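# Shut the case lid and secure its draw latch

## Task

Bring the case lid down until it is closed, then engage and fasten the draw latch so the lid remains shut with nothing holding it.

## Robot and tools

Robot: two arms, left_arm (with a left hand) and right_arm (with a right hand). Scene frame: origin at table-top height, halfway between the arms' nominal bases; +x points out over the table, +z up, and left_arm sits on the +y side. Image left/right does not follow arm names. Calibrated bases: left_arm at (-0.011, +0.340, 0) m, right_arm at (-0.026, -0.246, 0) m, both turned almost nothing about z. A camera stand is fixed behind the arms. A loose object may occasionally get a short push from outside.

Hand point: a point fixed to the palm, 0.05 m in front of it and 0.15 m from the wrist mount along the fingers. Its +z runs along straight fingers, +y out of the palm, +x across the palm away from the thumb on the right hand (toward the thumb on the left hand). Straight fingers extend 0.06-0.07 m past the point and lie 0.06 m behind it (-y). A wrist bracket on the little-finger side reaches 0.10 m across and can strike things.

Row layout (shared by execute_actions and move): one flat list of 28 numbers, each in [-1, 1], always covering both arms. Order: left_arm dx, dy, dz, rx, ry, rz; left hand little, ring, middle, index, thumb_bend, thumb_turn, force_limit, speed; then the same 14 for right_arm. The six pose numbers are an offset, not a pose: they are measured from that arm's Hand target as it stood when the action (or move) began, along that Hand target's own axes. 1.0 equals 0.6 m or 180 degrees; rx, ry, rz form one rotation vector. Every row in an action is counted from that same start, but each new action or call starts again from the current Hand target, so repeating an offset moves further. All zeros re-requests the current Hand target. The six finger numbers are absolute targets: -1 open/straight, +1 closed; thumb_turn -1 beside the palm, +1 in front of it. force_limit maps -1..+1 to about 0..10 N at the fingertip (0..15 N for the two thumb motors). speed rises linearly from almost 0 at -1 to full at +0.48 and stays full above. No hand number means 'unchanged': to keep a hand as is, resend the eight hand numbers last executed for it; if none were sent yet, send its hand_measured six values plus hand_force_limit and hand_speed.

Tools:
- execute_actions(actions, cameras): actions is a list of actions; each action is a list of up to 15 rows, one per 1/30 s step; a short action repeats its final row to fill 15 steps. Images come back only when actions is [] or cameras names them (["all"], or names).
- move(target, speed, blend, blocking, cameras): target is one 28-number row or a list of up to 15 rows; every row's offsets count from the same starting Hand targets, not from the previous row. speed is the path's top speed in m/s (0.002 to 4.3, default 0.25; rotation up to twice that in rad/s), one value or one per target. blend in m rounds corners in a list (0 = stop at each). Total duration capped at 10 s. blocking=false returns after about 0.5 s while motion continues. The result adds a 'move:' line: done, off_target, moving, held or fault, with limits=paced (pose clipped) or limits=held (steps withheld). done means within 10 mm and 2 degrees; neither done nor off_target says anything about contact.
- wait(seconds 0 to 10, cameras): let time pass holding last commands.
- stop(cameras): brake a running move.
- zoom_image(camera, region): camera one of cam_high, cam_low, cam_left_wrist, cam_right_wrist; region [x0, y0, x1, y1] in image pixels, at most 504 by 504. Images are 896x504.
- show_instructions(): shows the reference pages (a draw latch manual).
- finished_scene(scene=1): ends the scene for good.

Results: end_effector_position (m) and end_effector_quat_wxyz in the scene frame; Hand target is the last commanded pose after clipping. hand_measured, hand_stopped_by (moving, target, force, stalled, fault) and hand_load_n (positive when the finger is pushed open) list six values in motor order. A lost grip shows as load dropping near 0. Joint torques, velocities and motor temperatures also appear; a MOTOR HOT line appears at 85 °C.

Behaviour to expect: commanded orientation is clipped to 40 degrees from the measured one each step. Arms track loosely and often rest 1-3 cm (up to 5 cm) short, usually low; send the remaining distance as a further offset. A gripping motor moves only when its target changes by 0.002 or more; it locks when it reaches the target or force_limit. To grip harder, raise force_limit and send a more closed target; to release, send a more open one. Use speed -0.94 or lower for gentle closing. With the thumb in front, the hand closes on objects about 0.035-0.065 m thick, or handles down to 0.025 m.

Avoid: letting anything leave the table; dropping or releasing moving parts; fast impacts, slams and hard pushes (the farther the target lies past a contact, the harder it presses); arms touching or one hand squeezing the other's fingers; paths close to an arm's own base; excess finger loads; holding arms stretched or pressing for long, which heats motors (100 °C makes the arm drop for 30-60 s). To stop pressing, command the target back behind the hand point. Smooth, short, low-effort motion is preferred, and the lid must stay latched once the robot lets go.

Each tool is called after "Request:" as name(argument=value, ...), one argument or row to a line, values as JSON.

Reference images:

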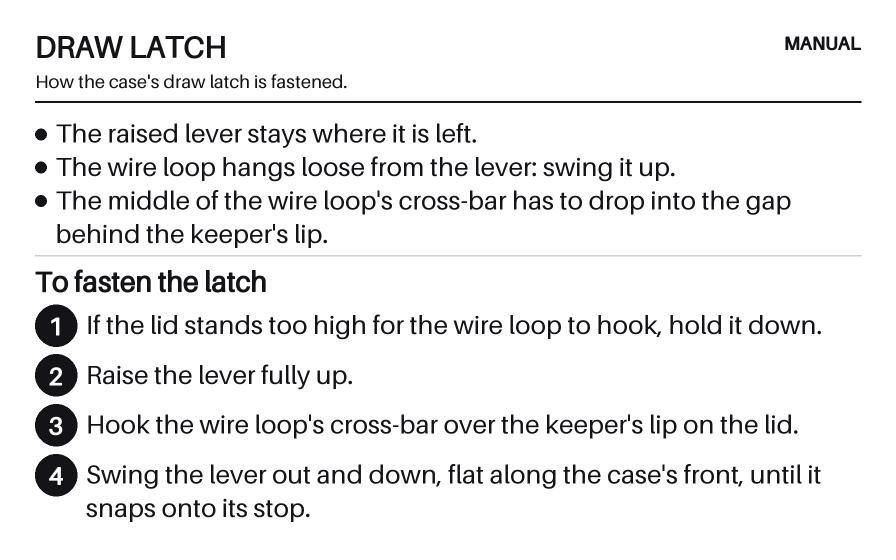

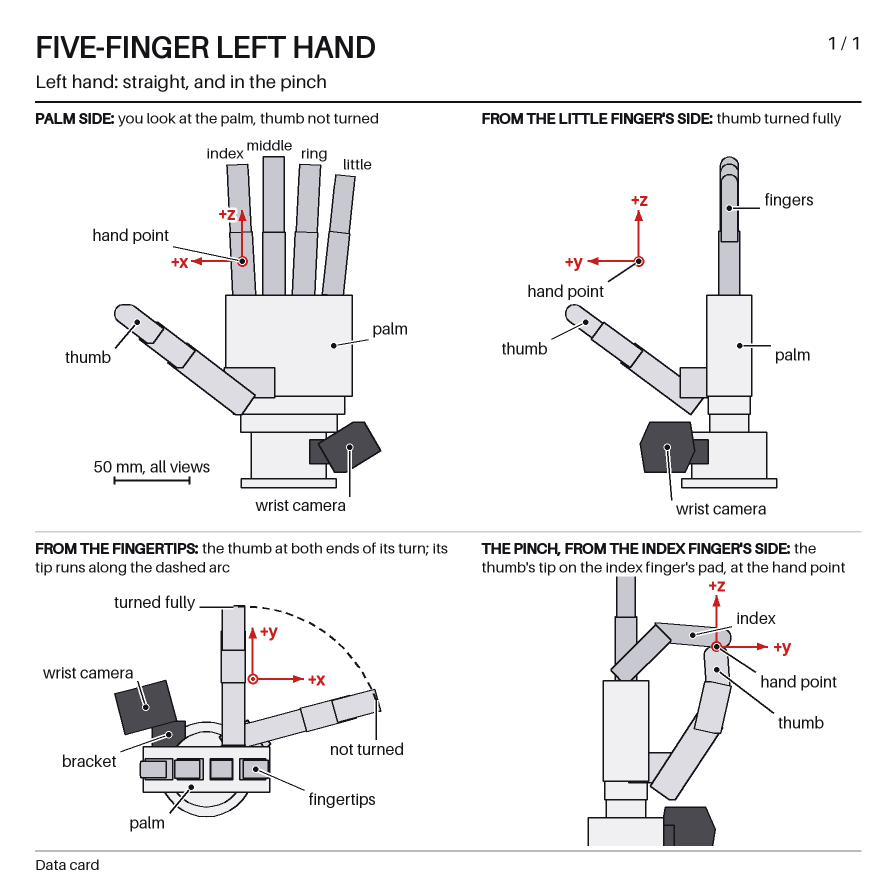

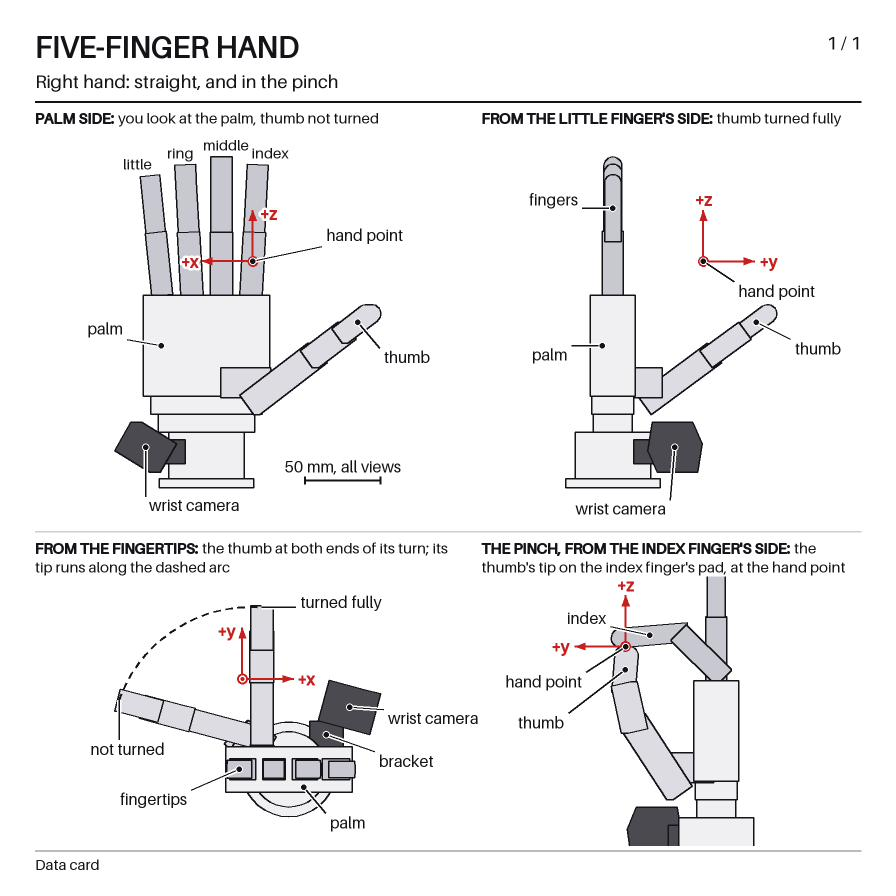

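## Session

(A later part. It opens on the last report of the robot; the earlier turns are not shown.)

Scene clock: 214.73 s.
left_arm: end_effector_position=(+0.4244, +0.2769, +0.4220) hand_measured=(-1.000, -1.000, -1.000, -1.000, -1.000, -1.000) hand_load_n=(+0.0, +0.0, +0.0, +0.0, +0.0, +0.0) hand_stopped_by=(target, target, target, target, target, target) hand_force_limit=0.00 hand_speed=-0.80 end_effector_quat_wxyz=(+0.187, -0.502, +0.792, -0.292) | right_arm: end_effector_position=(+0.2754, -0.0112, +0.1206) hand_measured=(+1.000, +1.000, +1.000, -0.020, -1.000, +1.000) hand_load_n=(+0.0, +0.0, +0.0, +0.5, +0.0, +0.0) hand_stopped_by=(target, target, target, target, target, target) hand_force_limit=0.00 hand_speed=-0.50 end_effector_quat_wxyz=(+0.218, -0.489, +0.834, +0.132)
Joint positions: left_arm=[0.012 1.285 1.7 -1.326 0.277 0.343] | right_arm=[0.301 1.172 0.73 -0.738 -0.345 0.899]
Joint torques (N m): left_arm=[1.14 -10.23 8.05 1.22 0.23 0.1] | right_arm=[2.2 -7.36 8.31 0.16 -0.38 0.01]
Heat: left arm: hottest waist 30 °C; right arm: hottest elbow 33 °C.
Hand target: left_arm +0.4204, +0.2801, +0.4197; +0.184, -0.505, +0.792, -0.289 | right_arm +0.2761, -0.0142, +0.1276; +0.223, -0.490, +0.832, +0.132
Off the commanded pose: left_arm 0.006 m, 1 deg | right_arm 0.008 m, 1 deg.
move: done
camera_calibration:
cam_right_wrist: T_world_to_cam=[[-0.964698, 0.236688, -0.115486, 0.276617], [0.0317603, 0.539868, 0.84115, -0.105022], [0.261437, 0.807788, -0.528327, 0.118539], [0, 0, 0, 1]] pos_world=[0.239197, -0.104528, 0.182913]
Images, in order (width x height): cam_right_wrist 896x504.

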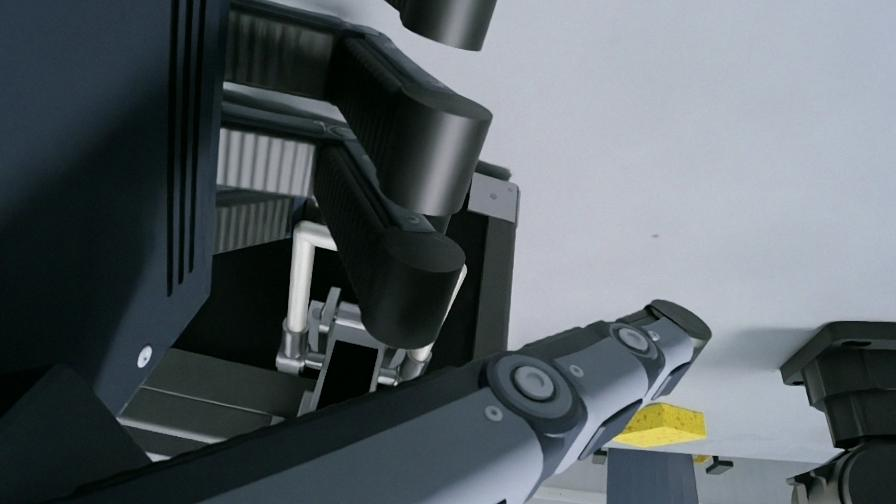

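Request:
move(
  target=[
    [0,0,0,0,0,0,-1,-1,-1,-1,-1,-1,0,-0.8,-0.0142,0,-0.001,0,0,0,1,1,1,-0.02,-1,1,0,-0.5],
  ],
  speed=0.05,
  cameras=["cam_right_wrist"],
)

Scene clock: 217.70 s.
left_arm: end_effector_position=(+0.4244, +0.2769, +0.4220) hand_measured=(-1.000, -1.000, -1.000, -1.000, -1.000, -1.000) hand_load_n=(+0.0, +0.0, +0.0, +0.0, +0.0, -0.5) hand_stopped_by=(target, target, target, target, target, target) hand_force_limit=0.00 hand_speed=-0.80 end_effector_quat_wxyz=(+0.187, -0.502, +0.792, -0.292) | right_arm: end_effector_position=(+0.2749, -0.0115, +0.1204) hand_measured=(+1.000, +1.000, +1.000, -0.020, -1.000, +1.000) hand_load_n=(+0.0, +0.0, +0.0, +0.5, +0.0, +0.0) hand_stopped_by=(target, target, target, target, target, target) hand_force_limit=0.00 hand_speed=-0.50 end_effector_quat_wxyz=(+0.216, -0.489, +0.835, +0.133)
Joint positions: left_arm=[0.012 1.285 1.7 -1.326 0.277 0.343] | right_arm=[0.3 1.172 0.73 -0.741 -0.345 0.9]
Joint torques (N m): left_arm=[0.97 -10.11 7.97 1.14 0.22 0.11] | right_arm=[3.02 -6.59 9.72 0.01 -0.18 0.06]
Heat: left arm: hottest waist 30 °C; right arm: hottest shoulder 32 °C.
Hand target: left_arm +0.4204, +0.2801, +0.4197; +0.184, -0.505, +0.792, -0.289 | right_arm +0.2795, -0.0081, +0.1324; +0.223, -0.490, +0.832, +0.131
Off the commanded pose: left_arm 0.006 m, 1 deg | right_arm 0.013 m, 1 deg.
move: off_target (right_arm)
camera_calibration:
cam_right_wrist: T_world_to_cam=[[-0.964819, 0.237614, -0.112532, 0.275884], [0.0350724, 0.540513, 0.840605, -0.105395], [0.260564, 0.807085, -0.529831, 0.119242], [0, 0, 0, 1]] pos_world=[0.238804, -0.104824, 0.182819]
Images, in order (width x height): cam_right_wrist 896x504.

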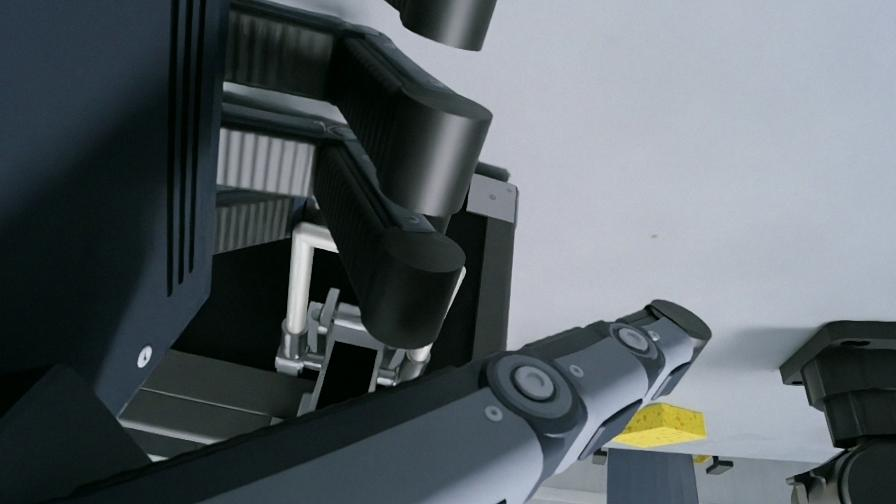

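Request:
move(
  target=[
    [0,0,0,0,0,0,-1,-1,-1,-1,-1,-1,0,-0.8,-0.016,0,-0.010,0,0,0,1,1,1,-0.02,-1,1,0,-0.5],
  ],
  speed=0.05,
  cameras=["cam_right_wrist"],
)

Scene clock: 219.43 s.
left_arm: end_effector_position=(+0.4244, +0.2769, +0.4220) hand_measured=(-1.000, -1.000, -1.000, -1.000, -1.000, -1.000) hand_load_n=(+0.0, +0.0, +0.0, +0.0, +0.0, -0.5) hand_stopped_by=(target, target, target, target, target, target) hand_force_limit=0.00 hand_speed=-0.80 end_effector_quat_wxyz=(+0.187, -0.502, +0.792, -0.292) | right_arm: end_effector_position=(+0.2691, -0.0133, +0.1179) hand_measured=(+1.000, +1.000, +1.000, -0.020, -1.000, +1.000) hand_load_n=(+0.5, +0.0, +0.0, +0.0, +0.0, +0.0) hand_stopped_by=(target, target, target, target, target, target) hand_force_limit=0.00 hand_speed=-0.50 end_effector_quat_wxyz=(+0.201, -0.484, +0.841, +0.135)
Joint positions: left_arm=[0.012 1.285 1.7 -1.326 0.277 0.343] | right_arm=[0.302 1.172 0.73 -0.771 -0.34 0.911]
Joint torques (N m): left_arm=[1.03 -9.99 8.01 1.22 0.26 0.11] | right_arm=[3.25 -6.83 11.55 0.12 -0.22 0.12]
Heat: left arm: hottest waist 30 °C; right arm: hottest shoulder 32 °C.
Hand target: left_arm +0.4204, +0.2801, +0.4197; +0.184, -0.505, +0.792, -0.289 | right_arm +0.2822, -0.0034, +0.1424; +0.223, -0.490, +0.832, +0.131
Off the commanded pose: left_arm 0.006 m, 1 deg | right_arm 0.029 m, 3 deg.
move: off_target (right_arm)
camera_calibration:
cam_right_wrist: T_world_to_cam=[[-0.965613, 0.245962, -0.0842308, 0.267475], [0.0672522, 0.549267, 0.832936, -0.109836], [0.251136, 0.798629, -0.54692, 0.125365], [0, 0, 0, 1]] pos_world=[0.234181, -0.105579, 0.182581]
Images, in order (width x height): cam_right_wrist 896x504.

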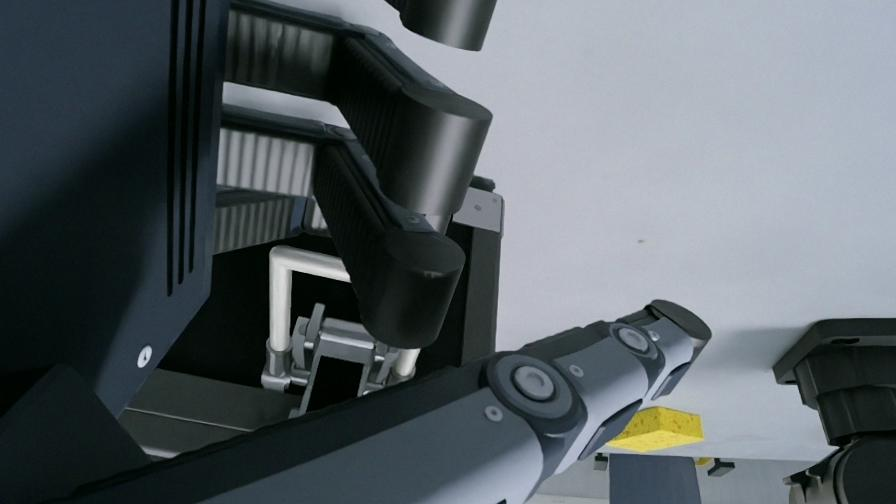

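Request:
move(
  target=[
    [0,0,0,0,0,0,-1,-1,-1,-1,-1,-1,0,-0.8,-0.037,0,-0.013,0,0,0,1,1,1,-0.02,-1,1,0,-0.5],
  ],
  speed=0.1,
  cameras=["cam_right_wrist"],
)

Scene clock: 223.77 s.
left_arm: end_effector_position=(+0.4244, +0.2769, +0.4220) hand_measured=(-1.000, -1.000, -1.000, -1.000, -1.000, -1.000) hand_load_n=(+0.0, +0.0, +0.0, +0.0, +0.0, +0.0) hand_stopped_by=(target, target, target, target, target, target) hand_force_limit=0.00 hand_speed=-0.80 end_effector_quat_wxyz=(+0.187, -0.502, +0.792, -0.292) | right_arm: end_effector_position=(+0.2667, -0.0121, +0.1233) hand_measured=(+1.000, +1.000, +1.000, -0.020, -1.000, +1.000) hand_load_n=(+0.0, +0.0, +0.0, +0.0, +0.0, +0.0) hand_stopped_by=(target, target, target, target, target, target) hand_force_limit=0.00 hand_speed=-0.50 end_effector_quat_wxyz=(+0.184, -0.481, +0.847, +0.129)
Joint positions: left_arm=[0.012 1.285 1.7 -1.326 0.277 0.343] | right_arm=[0.318 1.172 0.757 -0.826 -0.317 0.929]
Joint torques (N m): left_arm=[1.2 -10.17 7.9 1.21 0.22 0.08] | right_arm=[4.54 -6.42 13.72 0.94 -0.71 0.23]
Heat: left arm: hottest waist 30 °C; right arm: hottest shoulder 32 °C.
Hand target: left_arm +0.4204, +0.2801, +0.4197; +0.184, -0.505, +0.792, -0.289 | right_arm +0.2894, +0.0101, +0.1602; +0.223, -0.490, +0.832, +0.132
Off the commanded pose: left_arm 0.006 m, 1 deg | right_arm 0.049 m, 5 deg.
move: off_target (right_arm)
camera_calibration:
cam_right_wrist: T_world_to_cam=[[-0.965671, 0.251482, -0.0650834, 0.262929], [0.0934515, 0.570092, 0.816249, -0.119517], [0.242375, 0.782146, -0.574023, 0.133372], [0, 0, 0, 1]] pos_world=[0.232746, -0.102302, 0.191227]
Images, in order (width x height): cam_right_wrist 896x504.

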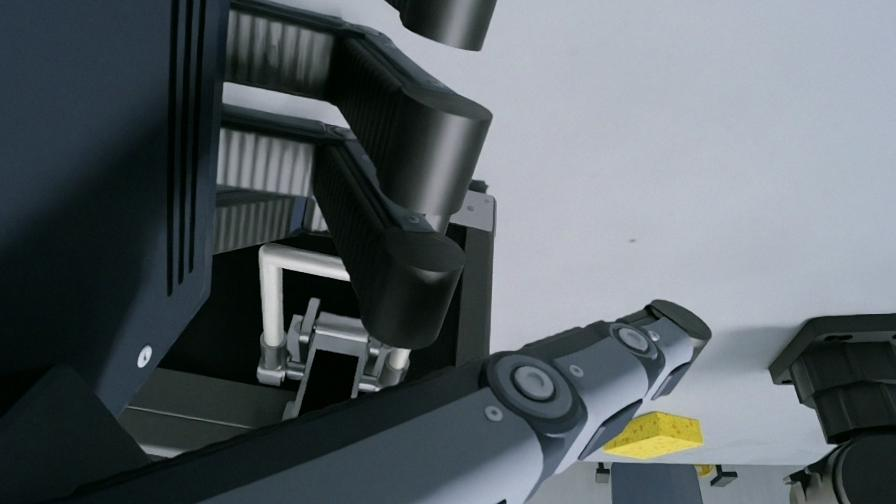

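Request:
move(
  target=[
    [0,0,0,0,0,0,-1,-1,-1,-1,-1,-1,0,-0.8,-0.035,0,-0.010,0,0,0,1,1,1,-0.02,-1,1,0,-0.5],
  ],
  speed=0.1,
  cameras=["cam_right_wrist","cam_high"],
)

Scene clock: 225.70 s.
left_arm: end_effector_position=(+0.4244, +0.2769, +0.4220) hand_measured=(-1.000, -1.000, -1.000, -1.000, -1.000, -1.000) hand_load_n=(+0.0, +0.0, +0.0, +0.0, +0.0, +0.0) hand_stopped_by=(target, target, target, target, target, target) hand_force_limit=0.00 hand_speed=-0.80 end_effector_quat_wxyz=(+0.187, -0.502, +0.792, -0.292) | right_arm: end_effector_position=(+0.2672, -0.0115, +0.1312) hand_measured=(+1.000, +1.000, +1.000, -0.020, -1.000, +1.000) hand_load_n=(+0.0, +0.0, +0.0, +0.0, +0.0, +0.0) hand_stopped_by=(target, target, target, target, target, target) hand_force_limit=0.00 hand_speed=-0.50 end_effector_quat_wxyz=(+0.171, -0.477, +0.853, +0.123)
Joint positions: left_arm=[0.012 1.285 1.7 -1.326 0.277 0.343] | right_arm=[0.329 1.172 0.789 -0.878 -0.295 0.946]
Joint torques (N m): left_arm=[1.32 -10.17 7.95 1.18 0.22 0.11] | right_arm=[5.36 -5.77 15.3 1.62 -1.22 0.3]
Heat: left arm: hottest waist 30 °C; right arm: hottest elbow 33 °C.
Hand target: left_arm +0.4204, +0.2801, +0.4197; +0.184, -0.505, +0.792, -0.289 | right_arm +0.2969, +0.0233, +0.1758; +0.223, -0.490, +0.832, +0.131
Off the commanded pose: left_arm 0.006 m, 1 deg | right_arm 0.064 m, 7 deg.
move: off_target (right_arm)
camera_calibration:
cam_right_wrist: T_world_to_cam=[[-0.963731, 0.261531, -0.053143, 0.261924], [0.11536, 0.587806, 0.800735, -0.129882], [0.240655, 0.765563, -0.596657, 0.140508], [0, 0, 0, 1]] pos_world=[0.233594, -0.0997233, 0.201755]
Images, in order (width x height): cam_high 896x504, cam_right_wrist 896x504.

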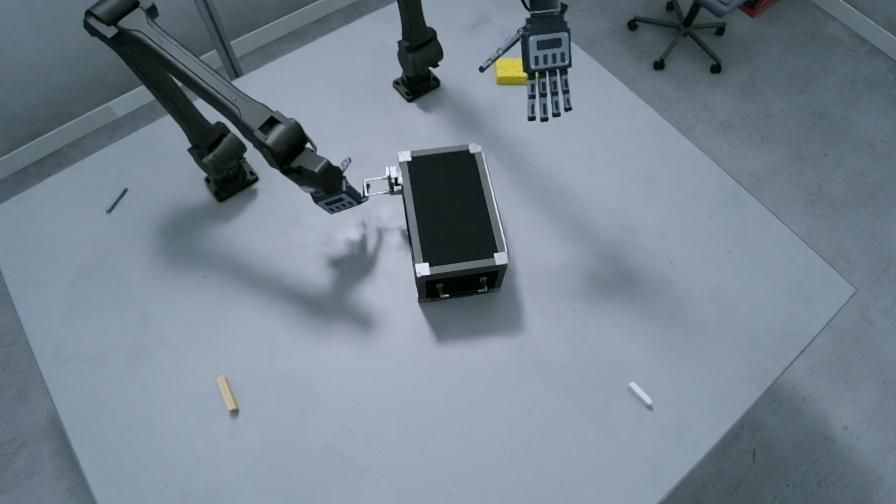

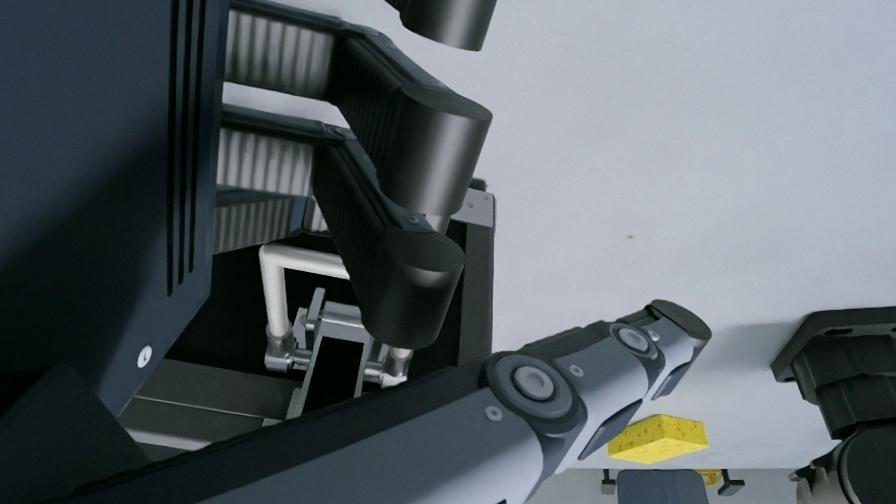

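Request:
move(
  target=[
    [0,0,0,0,0,0,-1,-1,-1,-1,-1,-1,0,-0.8,-0.04,0,-0.005,0,0,0,1,1,1,-0.02,-1,1,0,-0.5],
  ],
  speed=0.1,
  cameras=["cam_right_wrist","cam_high"],
)

Scene clock: 228.50 s.
left_arm: end_effector_position=(+0.4244, +0.2769, +0.4220) hand_measured=(-1.000, -1.000, -1.000, -1.000, -1.000, -1.000) hand_load_n=(+0.0, +0.0, +0.0, +0.0, +0.5, +0.0) hand_stopped_by=(target, target, target, target, target, target) hand_force_limit=0.00 hand_speed=-0.80 end_effector_quat_wxyz=(+0.187, -0.502, +0.792, -0.292) | right_arm: end_effector_position=(+0.2850, +0.0272, +0.1723) hand_measured=(+1.000, +1.000, +1.000, -0.020, -1.000, +1.000) hand_load_n=(+0.0, +0.0, +0.0, -4.0, +0.0, +0.0) hand_stopped_by=(target, target, target, target, target, target) hand_force_limit=0.00 hand_speed=-0.50 end_effector_quat_wxyz=(+0.199, -0.494, +0.836, +0.133)
Joint positions: left_arm=[0.012 1.285 1.7 -1.326 0.277 0.343] | right_arm=[0.402 1.199 0.905 -0.895 -0.304 0.985]
Joint torques (N m): left_arm=[1.08 -10.17 7.92 1.13 0.23 0.09] | right_arm=[2.78 -4.95 12.16 1.68 -0.11 0.28]
Heat: left arm: hottest waist 30 °C; right arm: hottest elbow 33 °C.
Hand target: left_arm +0.4204, +0.2801, +0.4197; +0.184, -0.505, +0.792, -0.289 | right_arm +0.3061, +0.0401, +0.1903; +0.223, -0.490, +0.832, +0.132
Off the commanded pose: left_arm 0.006 m, 1 deg | right_arm 0.031 m, 3 deg.
move: off_target (right_arm)
camera_calibration:
cam_right_wrist: T_world_to_cam=[[-0.970315, 0.224932, -0.0888551, 0.280184], [0.0531996, 0.55692, 0.828861, -0.173865], [0.235922, 0.799529, -0.552354, 0.123958], [0, 0, 0, 1]] pos_world=[0.251872, -0.0653015, 0.237474]
Images, in order (width x height): cam_high 896x504, cam_right_wrist 896x504.

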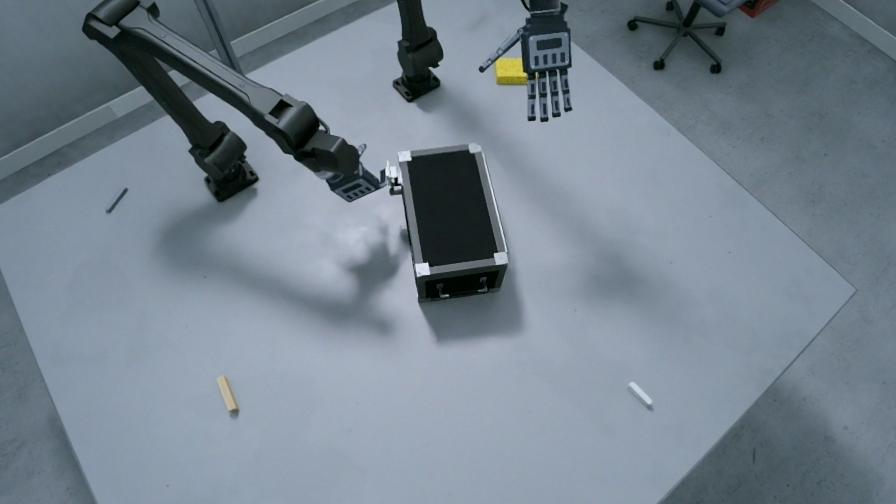

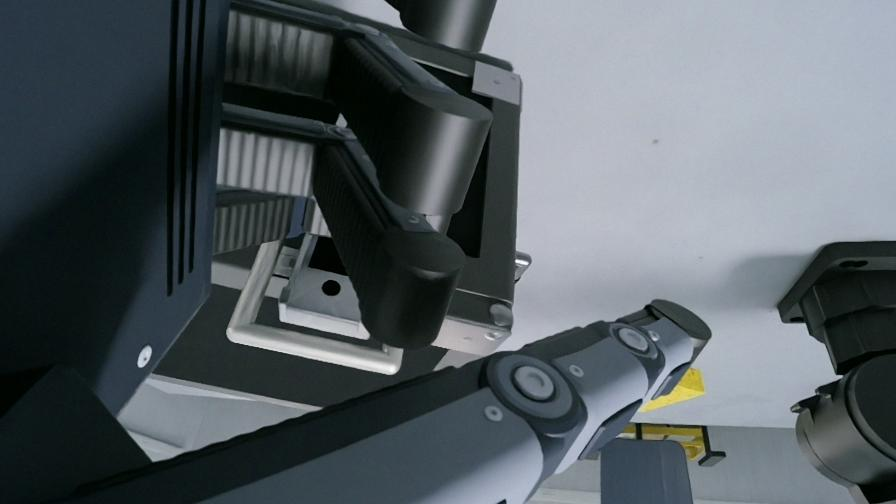

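Request:
zoom_image(
  camera="cam_right_wrist",
  region=[200, 200, 540, 400],
)

Request:
zoom_image(
  camera="cam_high",
  region=[340, 130, 440, 220],
)

Scaled by 1.482.

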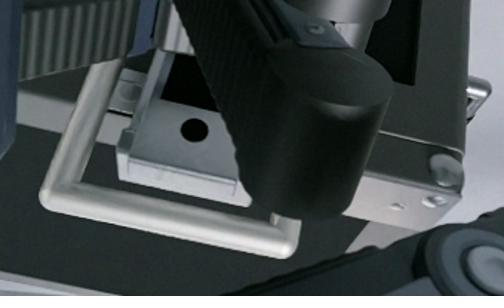

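Scaled by 5.040.

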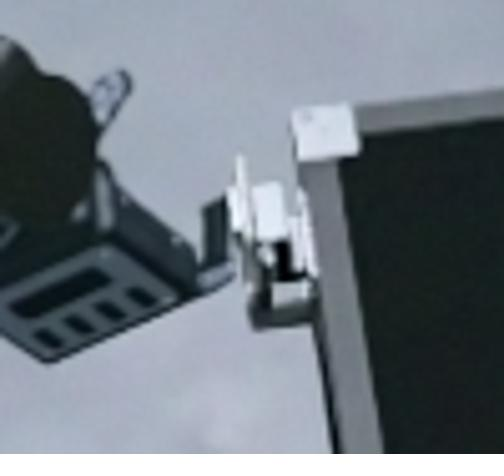

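Request:
move(
  target=[
    [0,0,0,0,0,0,-1,-1,-1,-1,-1,-1,0,-0.8,-0.019,0,-0.0273,0,0,0,1,1,1,-0.02,-1,1,0,-0.5],
  ],
  speed=0.08,
  cameras=["cam_right_wrist"],
)

Scene clock: 235.23 s.
left_arm: end_effector_position=(+0.4244, +0.2769, +0.4220) hand_measured=(-1.000, -1.000, -1.000, -1.000, -1.000, -1.000) hand_load_n=(+0.0, +0.0, +0.0, +0.0, +0.0, +0.0) hand_stopped_by=(target, target, target, target, target, target) hand_force_limit=0.00 hand_speed=-0.80 end_effector_quat_wxyz=(+0.187, -0.502, +0.792, -0.292) | right_arm: end_effector_position=(+0.2856, +0.0268, +0.1794) hand_measured=(+1.000, +1.000, +1.000, -0.020, -1.000, +1.000) hand_load_n=(+0.0, +0.0, +0.0, -0.5, +0.0, +0.0) hand_stopped_by=(target, target, target, target, target, target) hand_force_limit=0.00 hand_speed=-0.50 end_effector_quat_wxyz=(+0.194, -0.493, +0.838, +0.132)
Joint positions: left_arm=[0.012 1.285 1.7 -1.326 0.277 0.343] | right_arm=[0.402 1.199 0.928 -0.928 -0.3 0.986]
Joint torques (N m): left_arm=[1.2 -9.82 7.94 1.21 0.25 0.09] | right_arm=[2.84 -6.59 13.55 0.9 -0.26 0.28]
Heat: left arm: hottest waist 30 °C; right arm: hottest elbow 34 °C.
Hand target: left_arm +0.4204, +0.2801, +0.4197; +0.184, -0.505, +0.792, -0.289 | right_arm +0.3070, +0.0416, +0.2102; +0.223, -0.490, +0.832, +0.132
Off the commanded pose: left_arm 0.006 m, 1 deg | right_arm 0.040 m, 3 deg.
move: off_target (right_arm)
camera_calibration:
cam_right_wrist: T_world_to_cam=[[-0.970556, 0.226291, -0.0825457, 0.28037], [0.0611244, 0.562846, 0.824299, -0.181204], [0.232992, 0.794983, -0.560105, 0.130474], [0, 0, 0, 1]] pos_world=[0.252791, -0.0651802, 0.245589]
Images, in order (width x height): cam_right_wrist 896x504.

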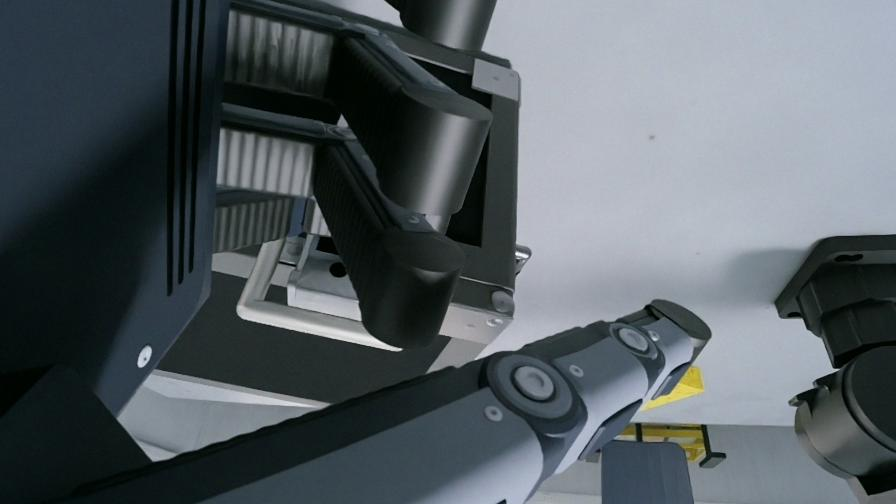

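Request:
move(
  target=[
    [0,0,0,0,0,0,-1,-1,-1,-1,-1,-1,0,-0.8,-0.017,0,-0.0273,0,0,0,1,1,1,-0.02,-1,1,0,-0.5],
  ],
  speed=0.08,
  cameras=["cam_right_wrist"],
)

Scene clock: 236.90 s.
left_arm: end_effector_position=(+0.4244, +0.2769, +0.4220) hand_measured=(-1.000, -1.000, -1.000, -1.000, -1.000, -1.000) hand_load_n=(+0.0, +0.0, +0.0, +0.0, +0.0, +0.0) hand_stopped_by=(target, target, target, target, target, target) hand_force_limit=0.00 hand_speed=-0.80 end_effector_quat_wxyz=(+0.187, -0.502, +0.792, -0.292) | right_arm: end_effector_position=(+0.2857, +0.0265, +0.1924) hand_measured=(+1.000, +1.000, +1.000, -0.020, -1.000, +1.000) hand_load_n=(+0.0, +0.5, +0.0, -0.5, +0.0, +0.0) hand_stopped_by=(target, target, target, target, target, target) hand_force_limit=0.00 hand_speed=-0.50 end_effector_quat_wxyz=(+0.185, -0.492, +0.840, +0.132)
Joint positions: left_arm=[0.012 1.285 1.7 -1.326 0.277 0.343] | right_arm=[0.402 1.199 0.967 -0.985 -0.298 0.987]
Joint torques (N m): left_arm=[1.2 -10.11 7.99 1.14 0.25 0.08] | right_arm=[3.25 -7.41 14.02 0.81 -0.32 0.27]
Heat: left arm: hottest waist 30 °C; right arm: hottest elbow 35 °C.
Hand target: left_arm +0.4204, +0.2801, +0.4197; +0.184, -0.505, +0.792, -0.289 | right_arm +0.3074, +0.0422, +0.2295; +0.223, -0.490, +0.832, +0.131
Off the commanded pose: left_arm 0.006 m, 1 deg | right_arm 0.046 m, 4 deg.
move: off_target (right_arm)
camera_calibration:
cam_right_wrist: T_world_to_cam=[[-0.971417, 0.226926, -0.0696664, 0.279301], [0.0743893, 0.569714, 0.81847, -0.194659], [0.225422, 0.789893, -0.570311, 0.142268], [0, 0, 0, 1]] pos_world=[0.253728, -0.0648574, 0.259917]
Images, in order (width x height): cam_right_wrist 896x504.

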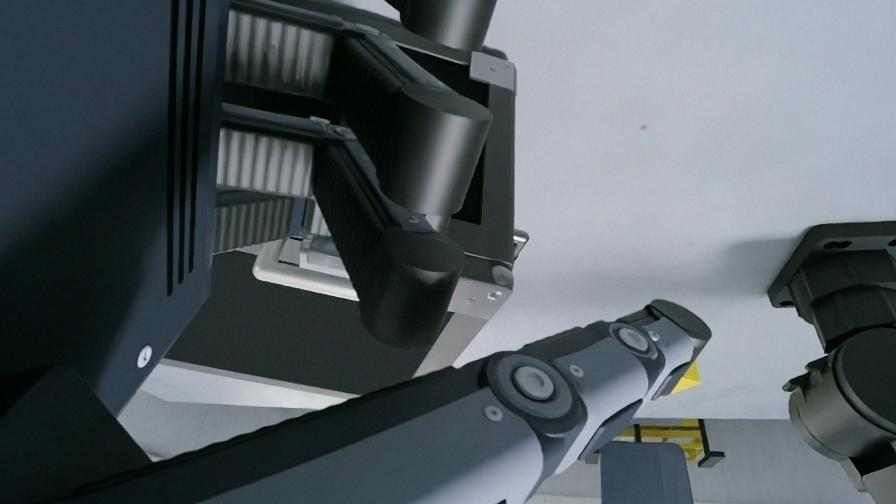

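Request:
move(
  target=[
    [0,0,0,0,0,0,-1,-1,-1,-1,-1,-1,0,-0.8,-0.017,0,-0.0273,0,0,0,1,1,1,-0.02,-1,1,0,-0.5],
  ],
  speed=0.08,
  cameras=["cam_right_wrist","cam_high"],
)

Scene clock: 238.90 s.
left_arm: end_effector_position=(+0.4244, +0.2769, +0.4220) hand_measured=(-1.000, -1.000, -1.000, -1.000, -1.000, -1.000) hand_load_n=(+0.0, +0.0, +0.0, +0.0, +0.0, +0.0) hand_stopped_by=(target, target, target, target, target, target) hand_force_limit=0.00 hand_speed=-0.80 end_effector_quat_wxyz=(+0.187, -0.502, +0.792, -0.292) | right_arm: end_effector_position=(+0.2950, +0.0311, +0.2213) hand_measured=(+1.000, +1.000, +1.000, -0.020, -1.000, +1.000) hand_load_n=(+0.0, +0.0, +0.0, +0.0, +0.0, +0.0) hand_stopped_by=(target, target, target, target, target, target) hand_force_limit=0.00 hand_speed=-0.50 end_effector_quat_wxyz=(+0.194, -0.488, +0.841, +0.132)
Joint positions: left_arm=[0.012 1.285 1.7 -1.326 0.277 0.343] | right_arm=[0.403 1.199 1.04 -1.038 -0.298 0.999]
Joint torques (N m): left_arm=[1.08 -10.23 7.97 1.14 0.25 0.1] | right_arm=[3.31 -7.59 12.53 1.03 -0.26 0.16]
Heat: left arm: hottest waist 30 °C; right arm: hottest elbow 35 °C.
Hand target: left_arm +0.4204, +0.2801, +0.4197; +0.184, -0.505, +0.792, -0.289 | right_arm +0.3077, +0.0428, +0.2488; +0.223, -0.490, +0.832, +0.132
Off the commanded pose: left_arm 0.006 m, 1 deg | right_arm 0.032 m, 3 deg.
move: off_target (right_arm)
camera_calibration:
cam_right_wrist: T_world_to_cam=[[-0.968182, 0.237256, -0.0795821, 0.29021], [0.069648, 0.560921, 0.824935, -0.221449], [0.24036, 0.793144, -0.559598, 0.146031], [0, 0, 0, 1]] pos_world=[0.261299, -0.0604624, 0.287495]
Images, in order (width x height): cam_high 896x504, cam_right_wrist 896x504.

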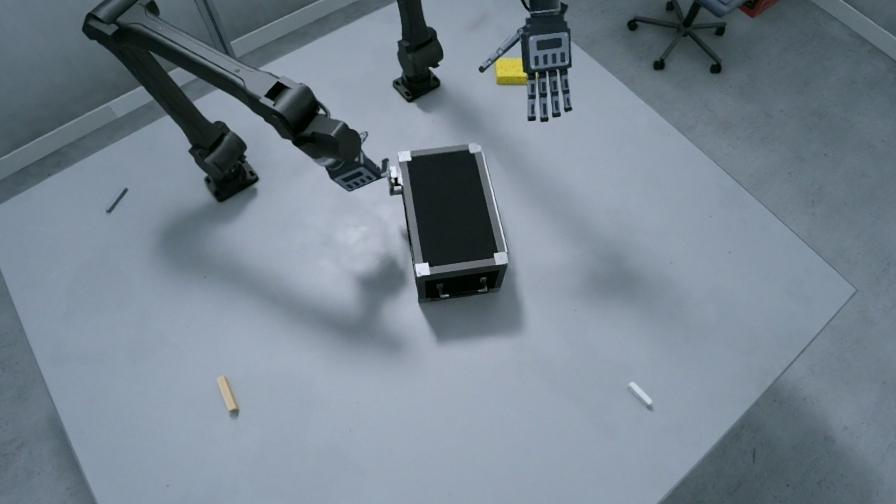

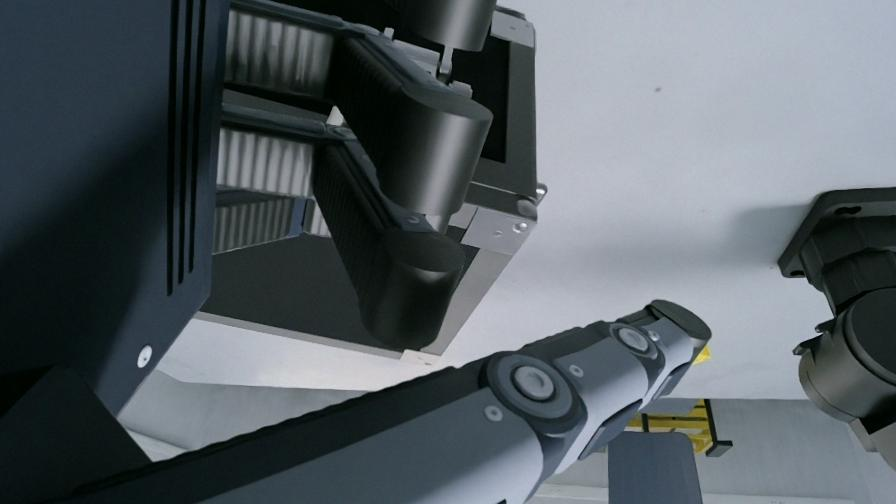

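Request:
zoom_image(
  camera="cam_high",
  region=[340, 130, 440, 220],
)

Request:
zoom_image(
  camera="cam_right_wrist",
  region=[200, 0, 560, 280],
)

Scaled by 5.040.

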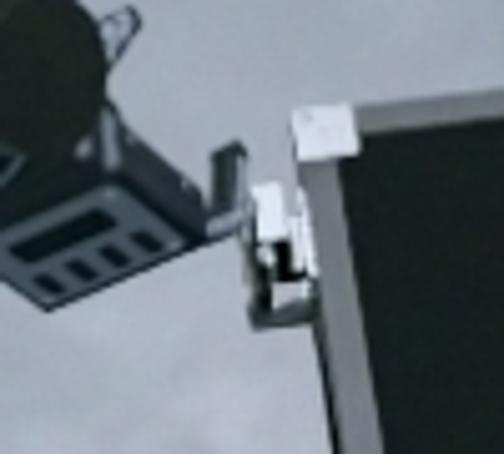

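Scaled by 1.400.

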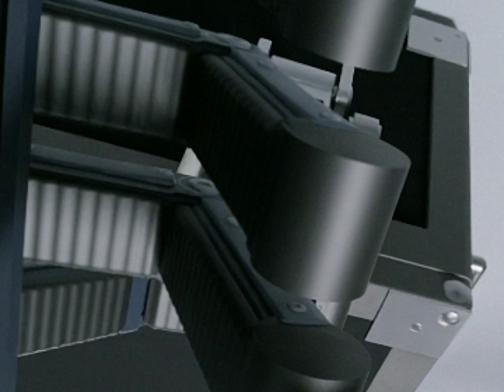

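Request:
wait(
  seconds=0.1,
  cameras=["cam_left_wrist","cam_low","cam_right_wrist"],
)

Request:
zoom_image(
  camera="cam_left_wrist",
  region=[280, 380, 460, 500],
)

Request:
zoom_image(
  camera="cam_low",
  region=[540, 140, 630, 240],
)

Scene clock: 240.90 s.
left_arm: end_effector_position=(+0.4244, +0.2769, +0.4220) hand_measured=(-1.000, -1.000, -1.000, -1.000, -1.000, -1.000) hand_load_n=(+0.0, -0.5, +0.0, +0.5, +0.0, +0.0) hand_stopped_by=(target, target, target, target, target, target) hand_force_limit=0.00 hand_speed=-0.80 end_effector_quat_wxyz=(+0.187, -0.502, +0.792, -0.292) | right_arm: end_effector_position=(+0.2950, +0.0312, +0.2214) hand_measured=(+1.000, +1.000, +1.000, -0.020, -1.000, +1.000) hand_load_n=(+0.0, +0.0, +0.0, +0.0, +0.0, +0.0) hand_stopped_by=(target, target, target, target, target, target) hand_force_limit=0.00 hand_speed=-0.50 end_effector_quat_wxyz=(+0.194, -0.488, +0.841, +0.132)
Joint positions: left_arm=[0.012 1.285 1.7 -1.326 0.277 0.343] | right_arm=[0.403 1.199 1.04 -1.038 -0.298 0.999]
Joint torques (N m): left_arm=[1.14 -10.05 8.06 1.18 0.23 0.1] | right_arm=[3.08 -8.06 12.53 1.02 -0.25 0.19]
Heat: left arm: hottest waist 30 °C; right arm: hottest elbow 35 °C.
Hand target: left_arm +0.4204, +0.2801, +0.4197; +0.184, -0.505, +0.792, -0.289 | right_arm +0.3077, +0.0428, +0.2488; +0.223, -0.490, +0.832, +0.132
Off the commanded pose: left_arm 0.006 m, 1 deg | right_arm 0.032 m, 4 deg.
wait: 0.10 s; at rest from the start
camera_calibration:
cam_left_wrist: T_world_to_cam=[[0.573406, -0.537481, 0.61832, -0.356344], [-0.785795, -0.574348, 0.229458, 0.40057], [0.231801, -0.617445, -0.751684, 0.502052], [0, 0, 0, 1]] pos_world=[0.402719, 0.348528, 0.505806]
cam_right_wrist: T_world_to_cam=[[-0.9681, 0.237661, -0.0793683, 0.290152], [0.0700544, 0.560858, 0.824943, -0.221562], [0.240571, 0.793067, -0.559616, 0.145976], [0, 0, 0, 1]] pos_world=[0.2613, -0.0604617, 0.287495]
Images, in order (width x height): cam_low 896x504, cam_left_wrist 896x504, cam_right_wrist 896x504.

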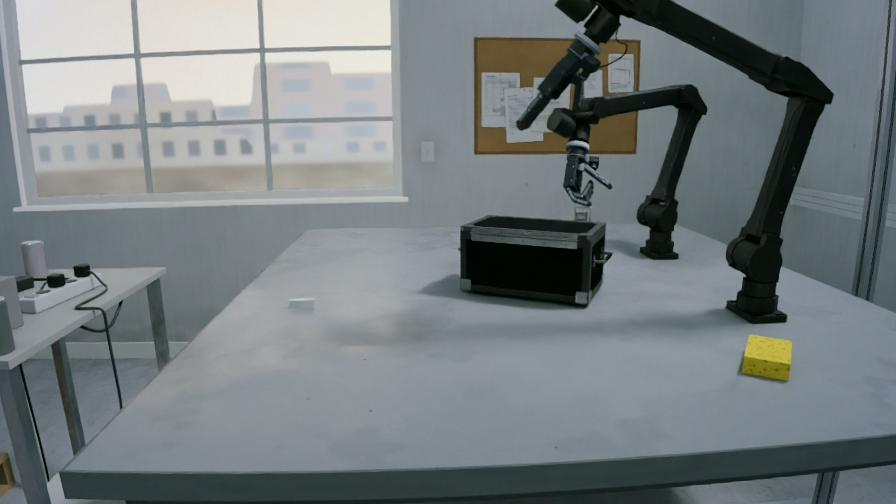

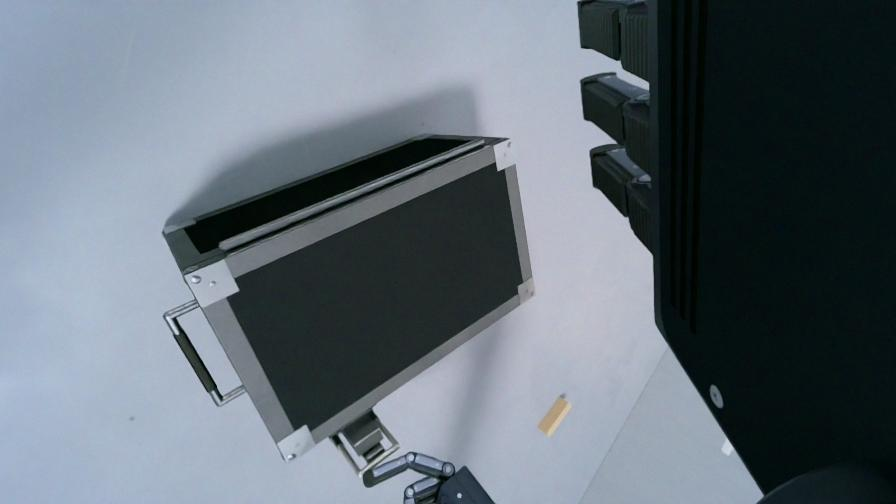

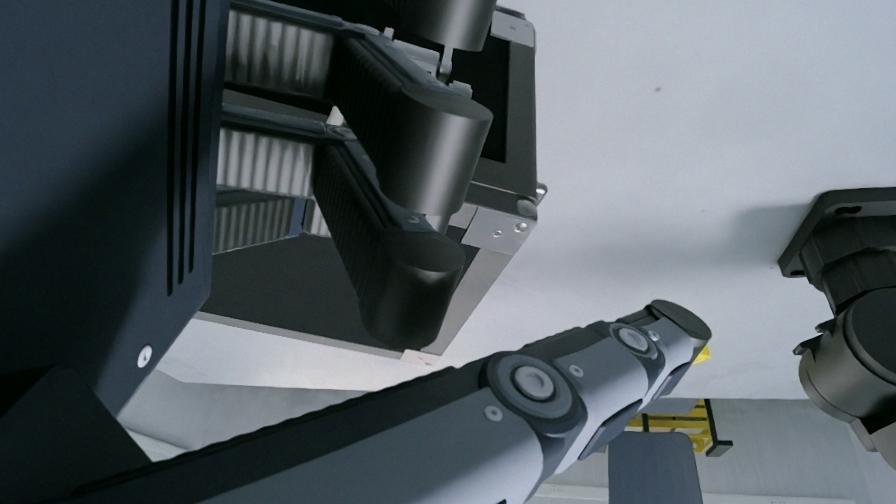

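Scaled by 2.800.

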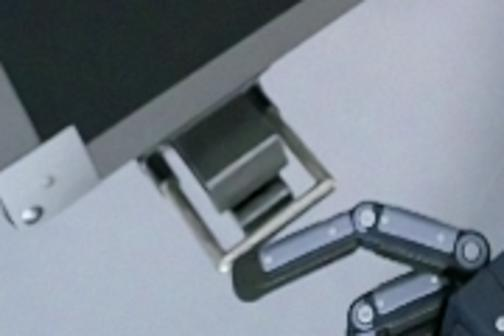

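Scaled by 5.040.

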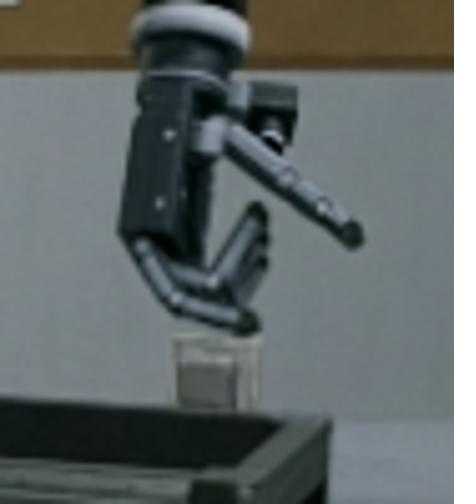

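Request:
move(
  target=[
    [0,0,0,0,0,0,-1,-1,-1,-1,-1,-1,0,-0.8,-0.029,0,0.017,0,0,0,1,1,1,-0.02,-1,1,0,-0.5],
  ],
  speed=0.08,
  cameras=["cam_left_wrist"],
)

Request:
zoom_image(
  camera="cam_left_wrist",
  region=[280, 380, 460, 500],
)

Scene clock: 242.93 s.
left_arm: end_effector_position=(+0.4244, +0.2769, +0.4220) hand_measured=(-1.000, -1.000, -1.000, -1.000, -1.000, -1.000) hand_load_n=(+0.0, +0.0, +0.0, +0.0, +0.0, +0.0) hand_stopped_by=(target, target, target, target, target, target) hand_force_limit=0.00 hand_speed=-0.80 end_effector_quat_wxyz=(+0.187, -0.502, +0.792, -0.292) | right_arm: end_effector_position=(+0.2994, +0.0466, +0.2263) hand_measured=(+1.000, +1.000, +1.000, -0.020, -1.000, +1.000) hand_load_n=(+0.0, +0.0, +0.0, +0.0, +0.0, +0.0) hand_stopped_by=(target, target, target, target, target, target) hand_force_limit=0.00 hand_speed=-0.50 end_effector_quat_wxyz=(+0.196, -0.489, +0.840, +0.134)
Joint positions: left_arm=[0.012 1.285 1.7 -1.326 0.277 0.343] | right_arm=[0.435 1.223 1.069 -1.031 -0.29 1.029]
Joint torques (N m): left_arm=[1.26 -10.17 7.92 1.2 0.24 0.11] | right_arm=[2.96 -6.42 12.85 1.51 -0.02 0.18]
Heat: left arm: hottest waist 30 °C; right arm: hottest elbow 35 °C.
Hand target: left_arm +0.4204, +0.2801, +0.4197; +0.184, -0.505, +0.792, -0.289 | right_arm +0.3175, +0.0603, +0.2486; +0.223, -0.490, +0.832, +0.131
Off the commanded pose: left_arm 0.006 m, 1 deg | right_arm 0.032 m, 3 deg.
move: off_target (right_arm)
camera_calibration:
cam_left_wrist: T_world_to_cam=[[0.573406, -0.537481, 0.61832, -0.356344], [-0.785795, -0.574348, 0.229458, 0.40057], [0.231801, -0.617445, -0.751684, 0.502052], [0, 0, 0, 1]] pos_world=[0.402719, 0.348528, 0.505806]
Images, in order (width x height): cam_left_wrist 896x504.

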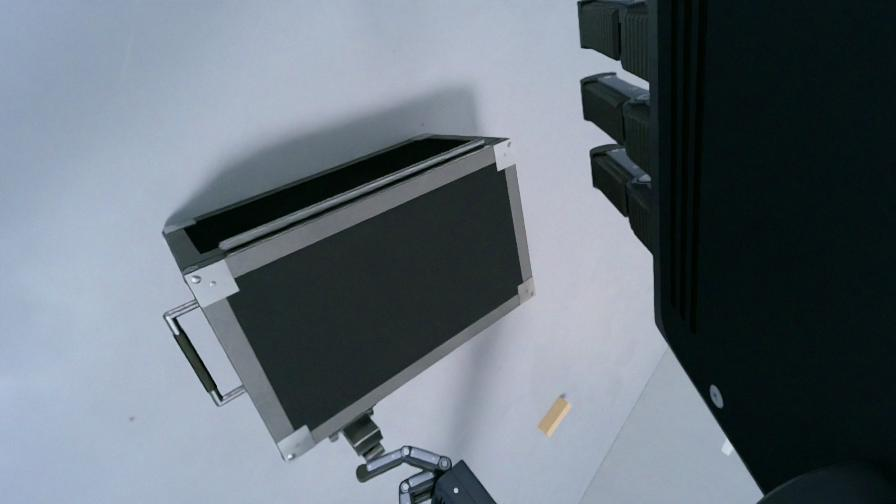

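Scaled by 2.800.

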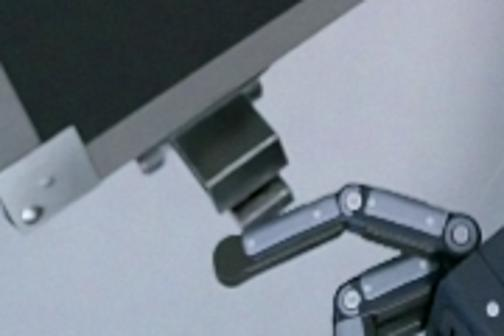

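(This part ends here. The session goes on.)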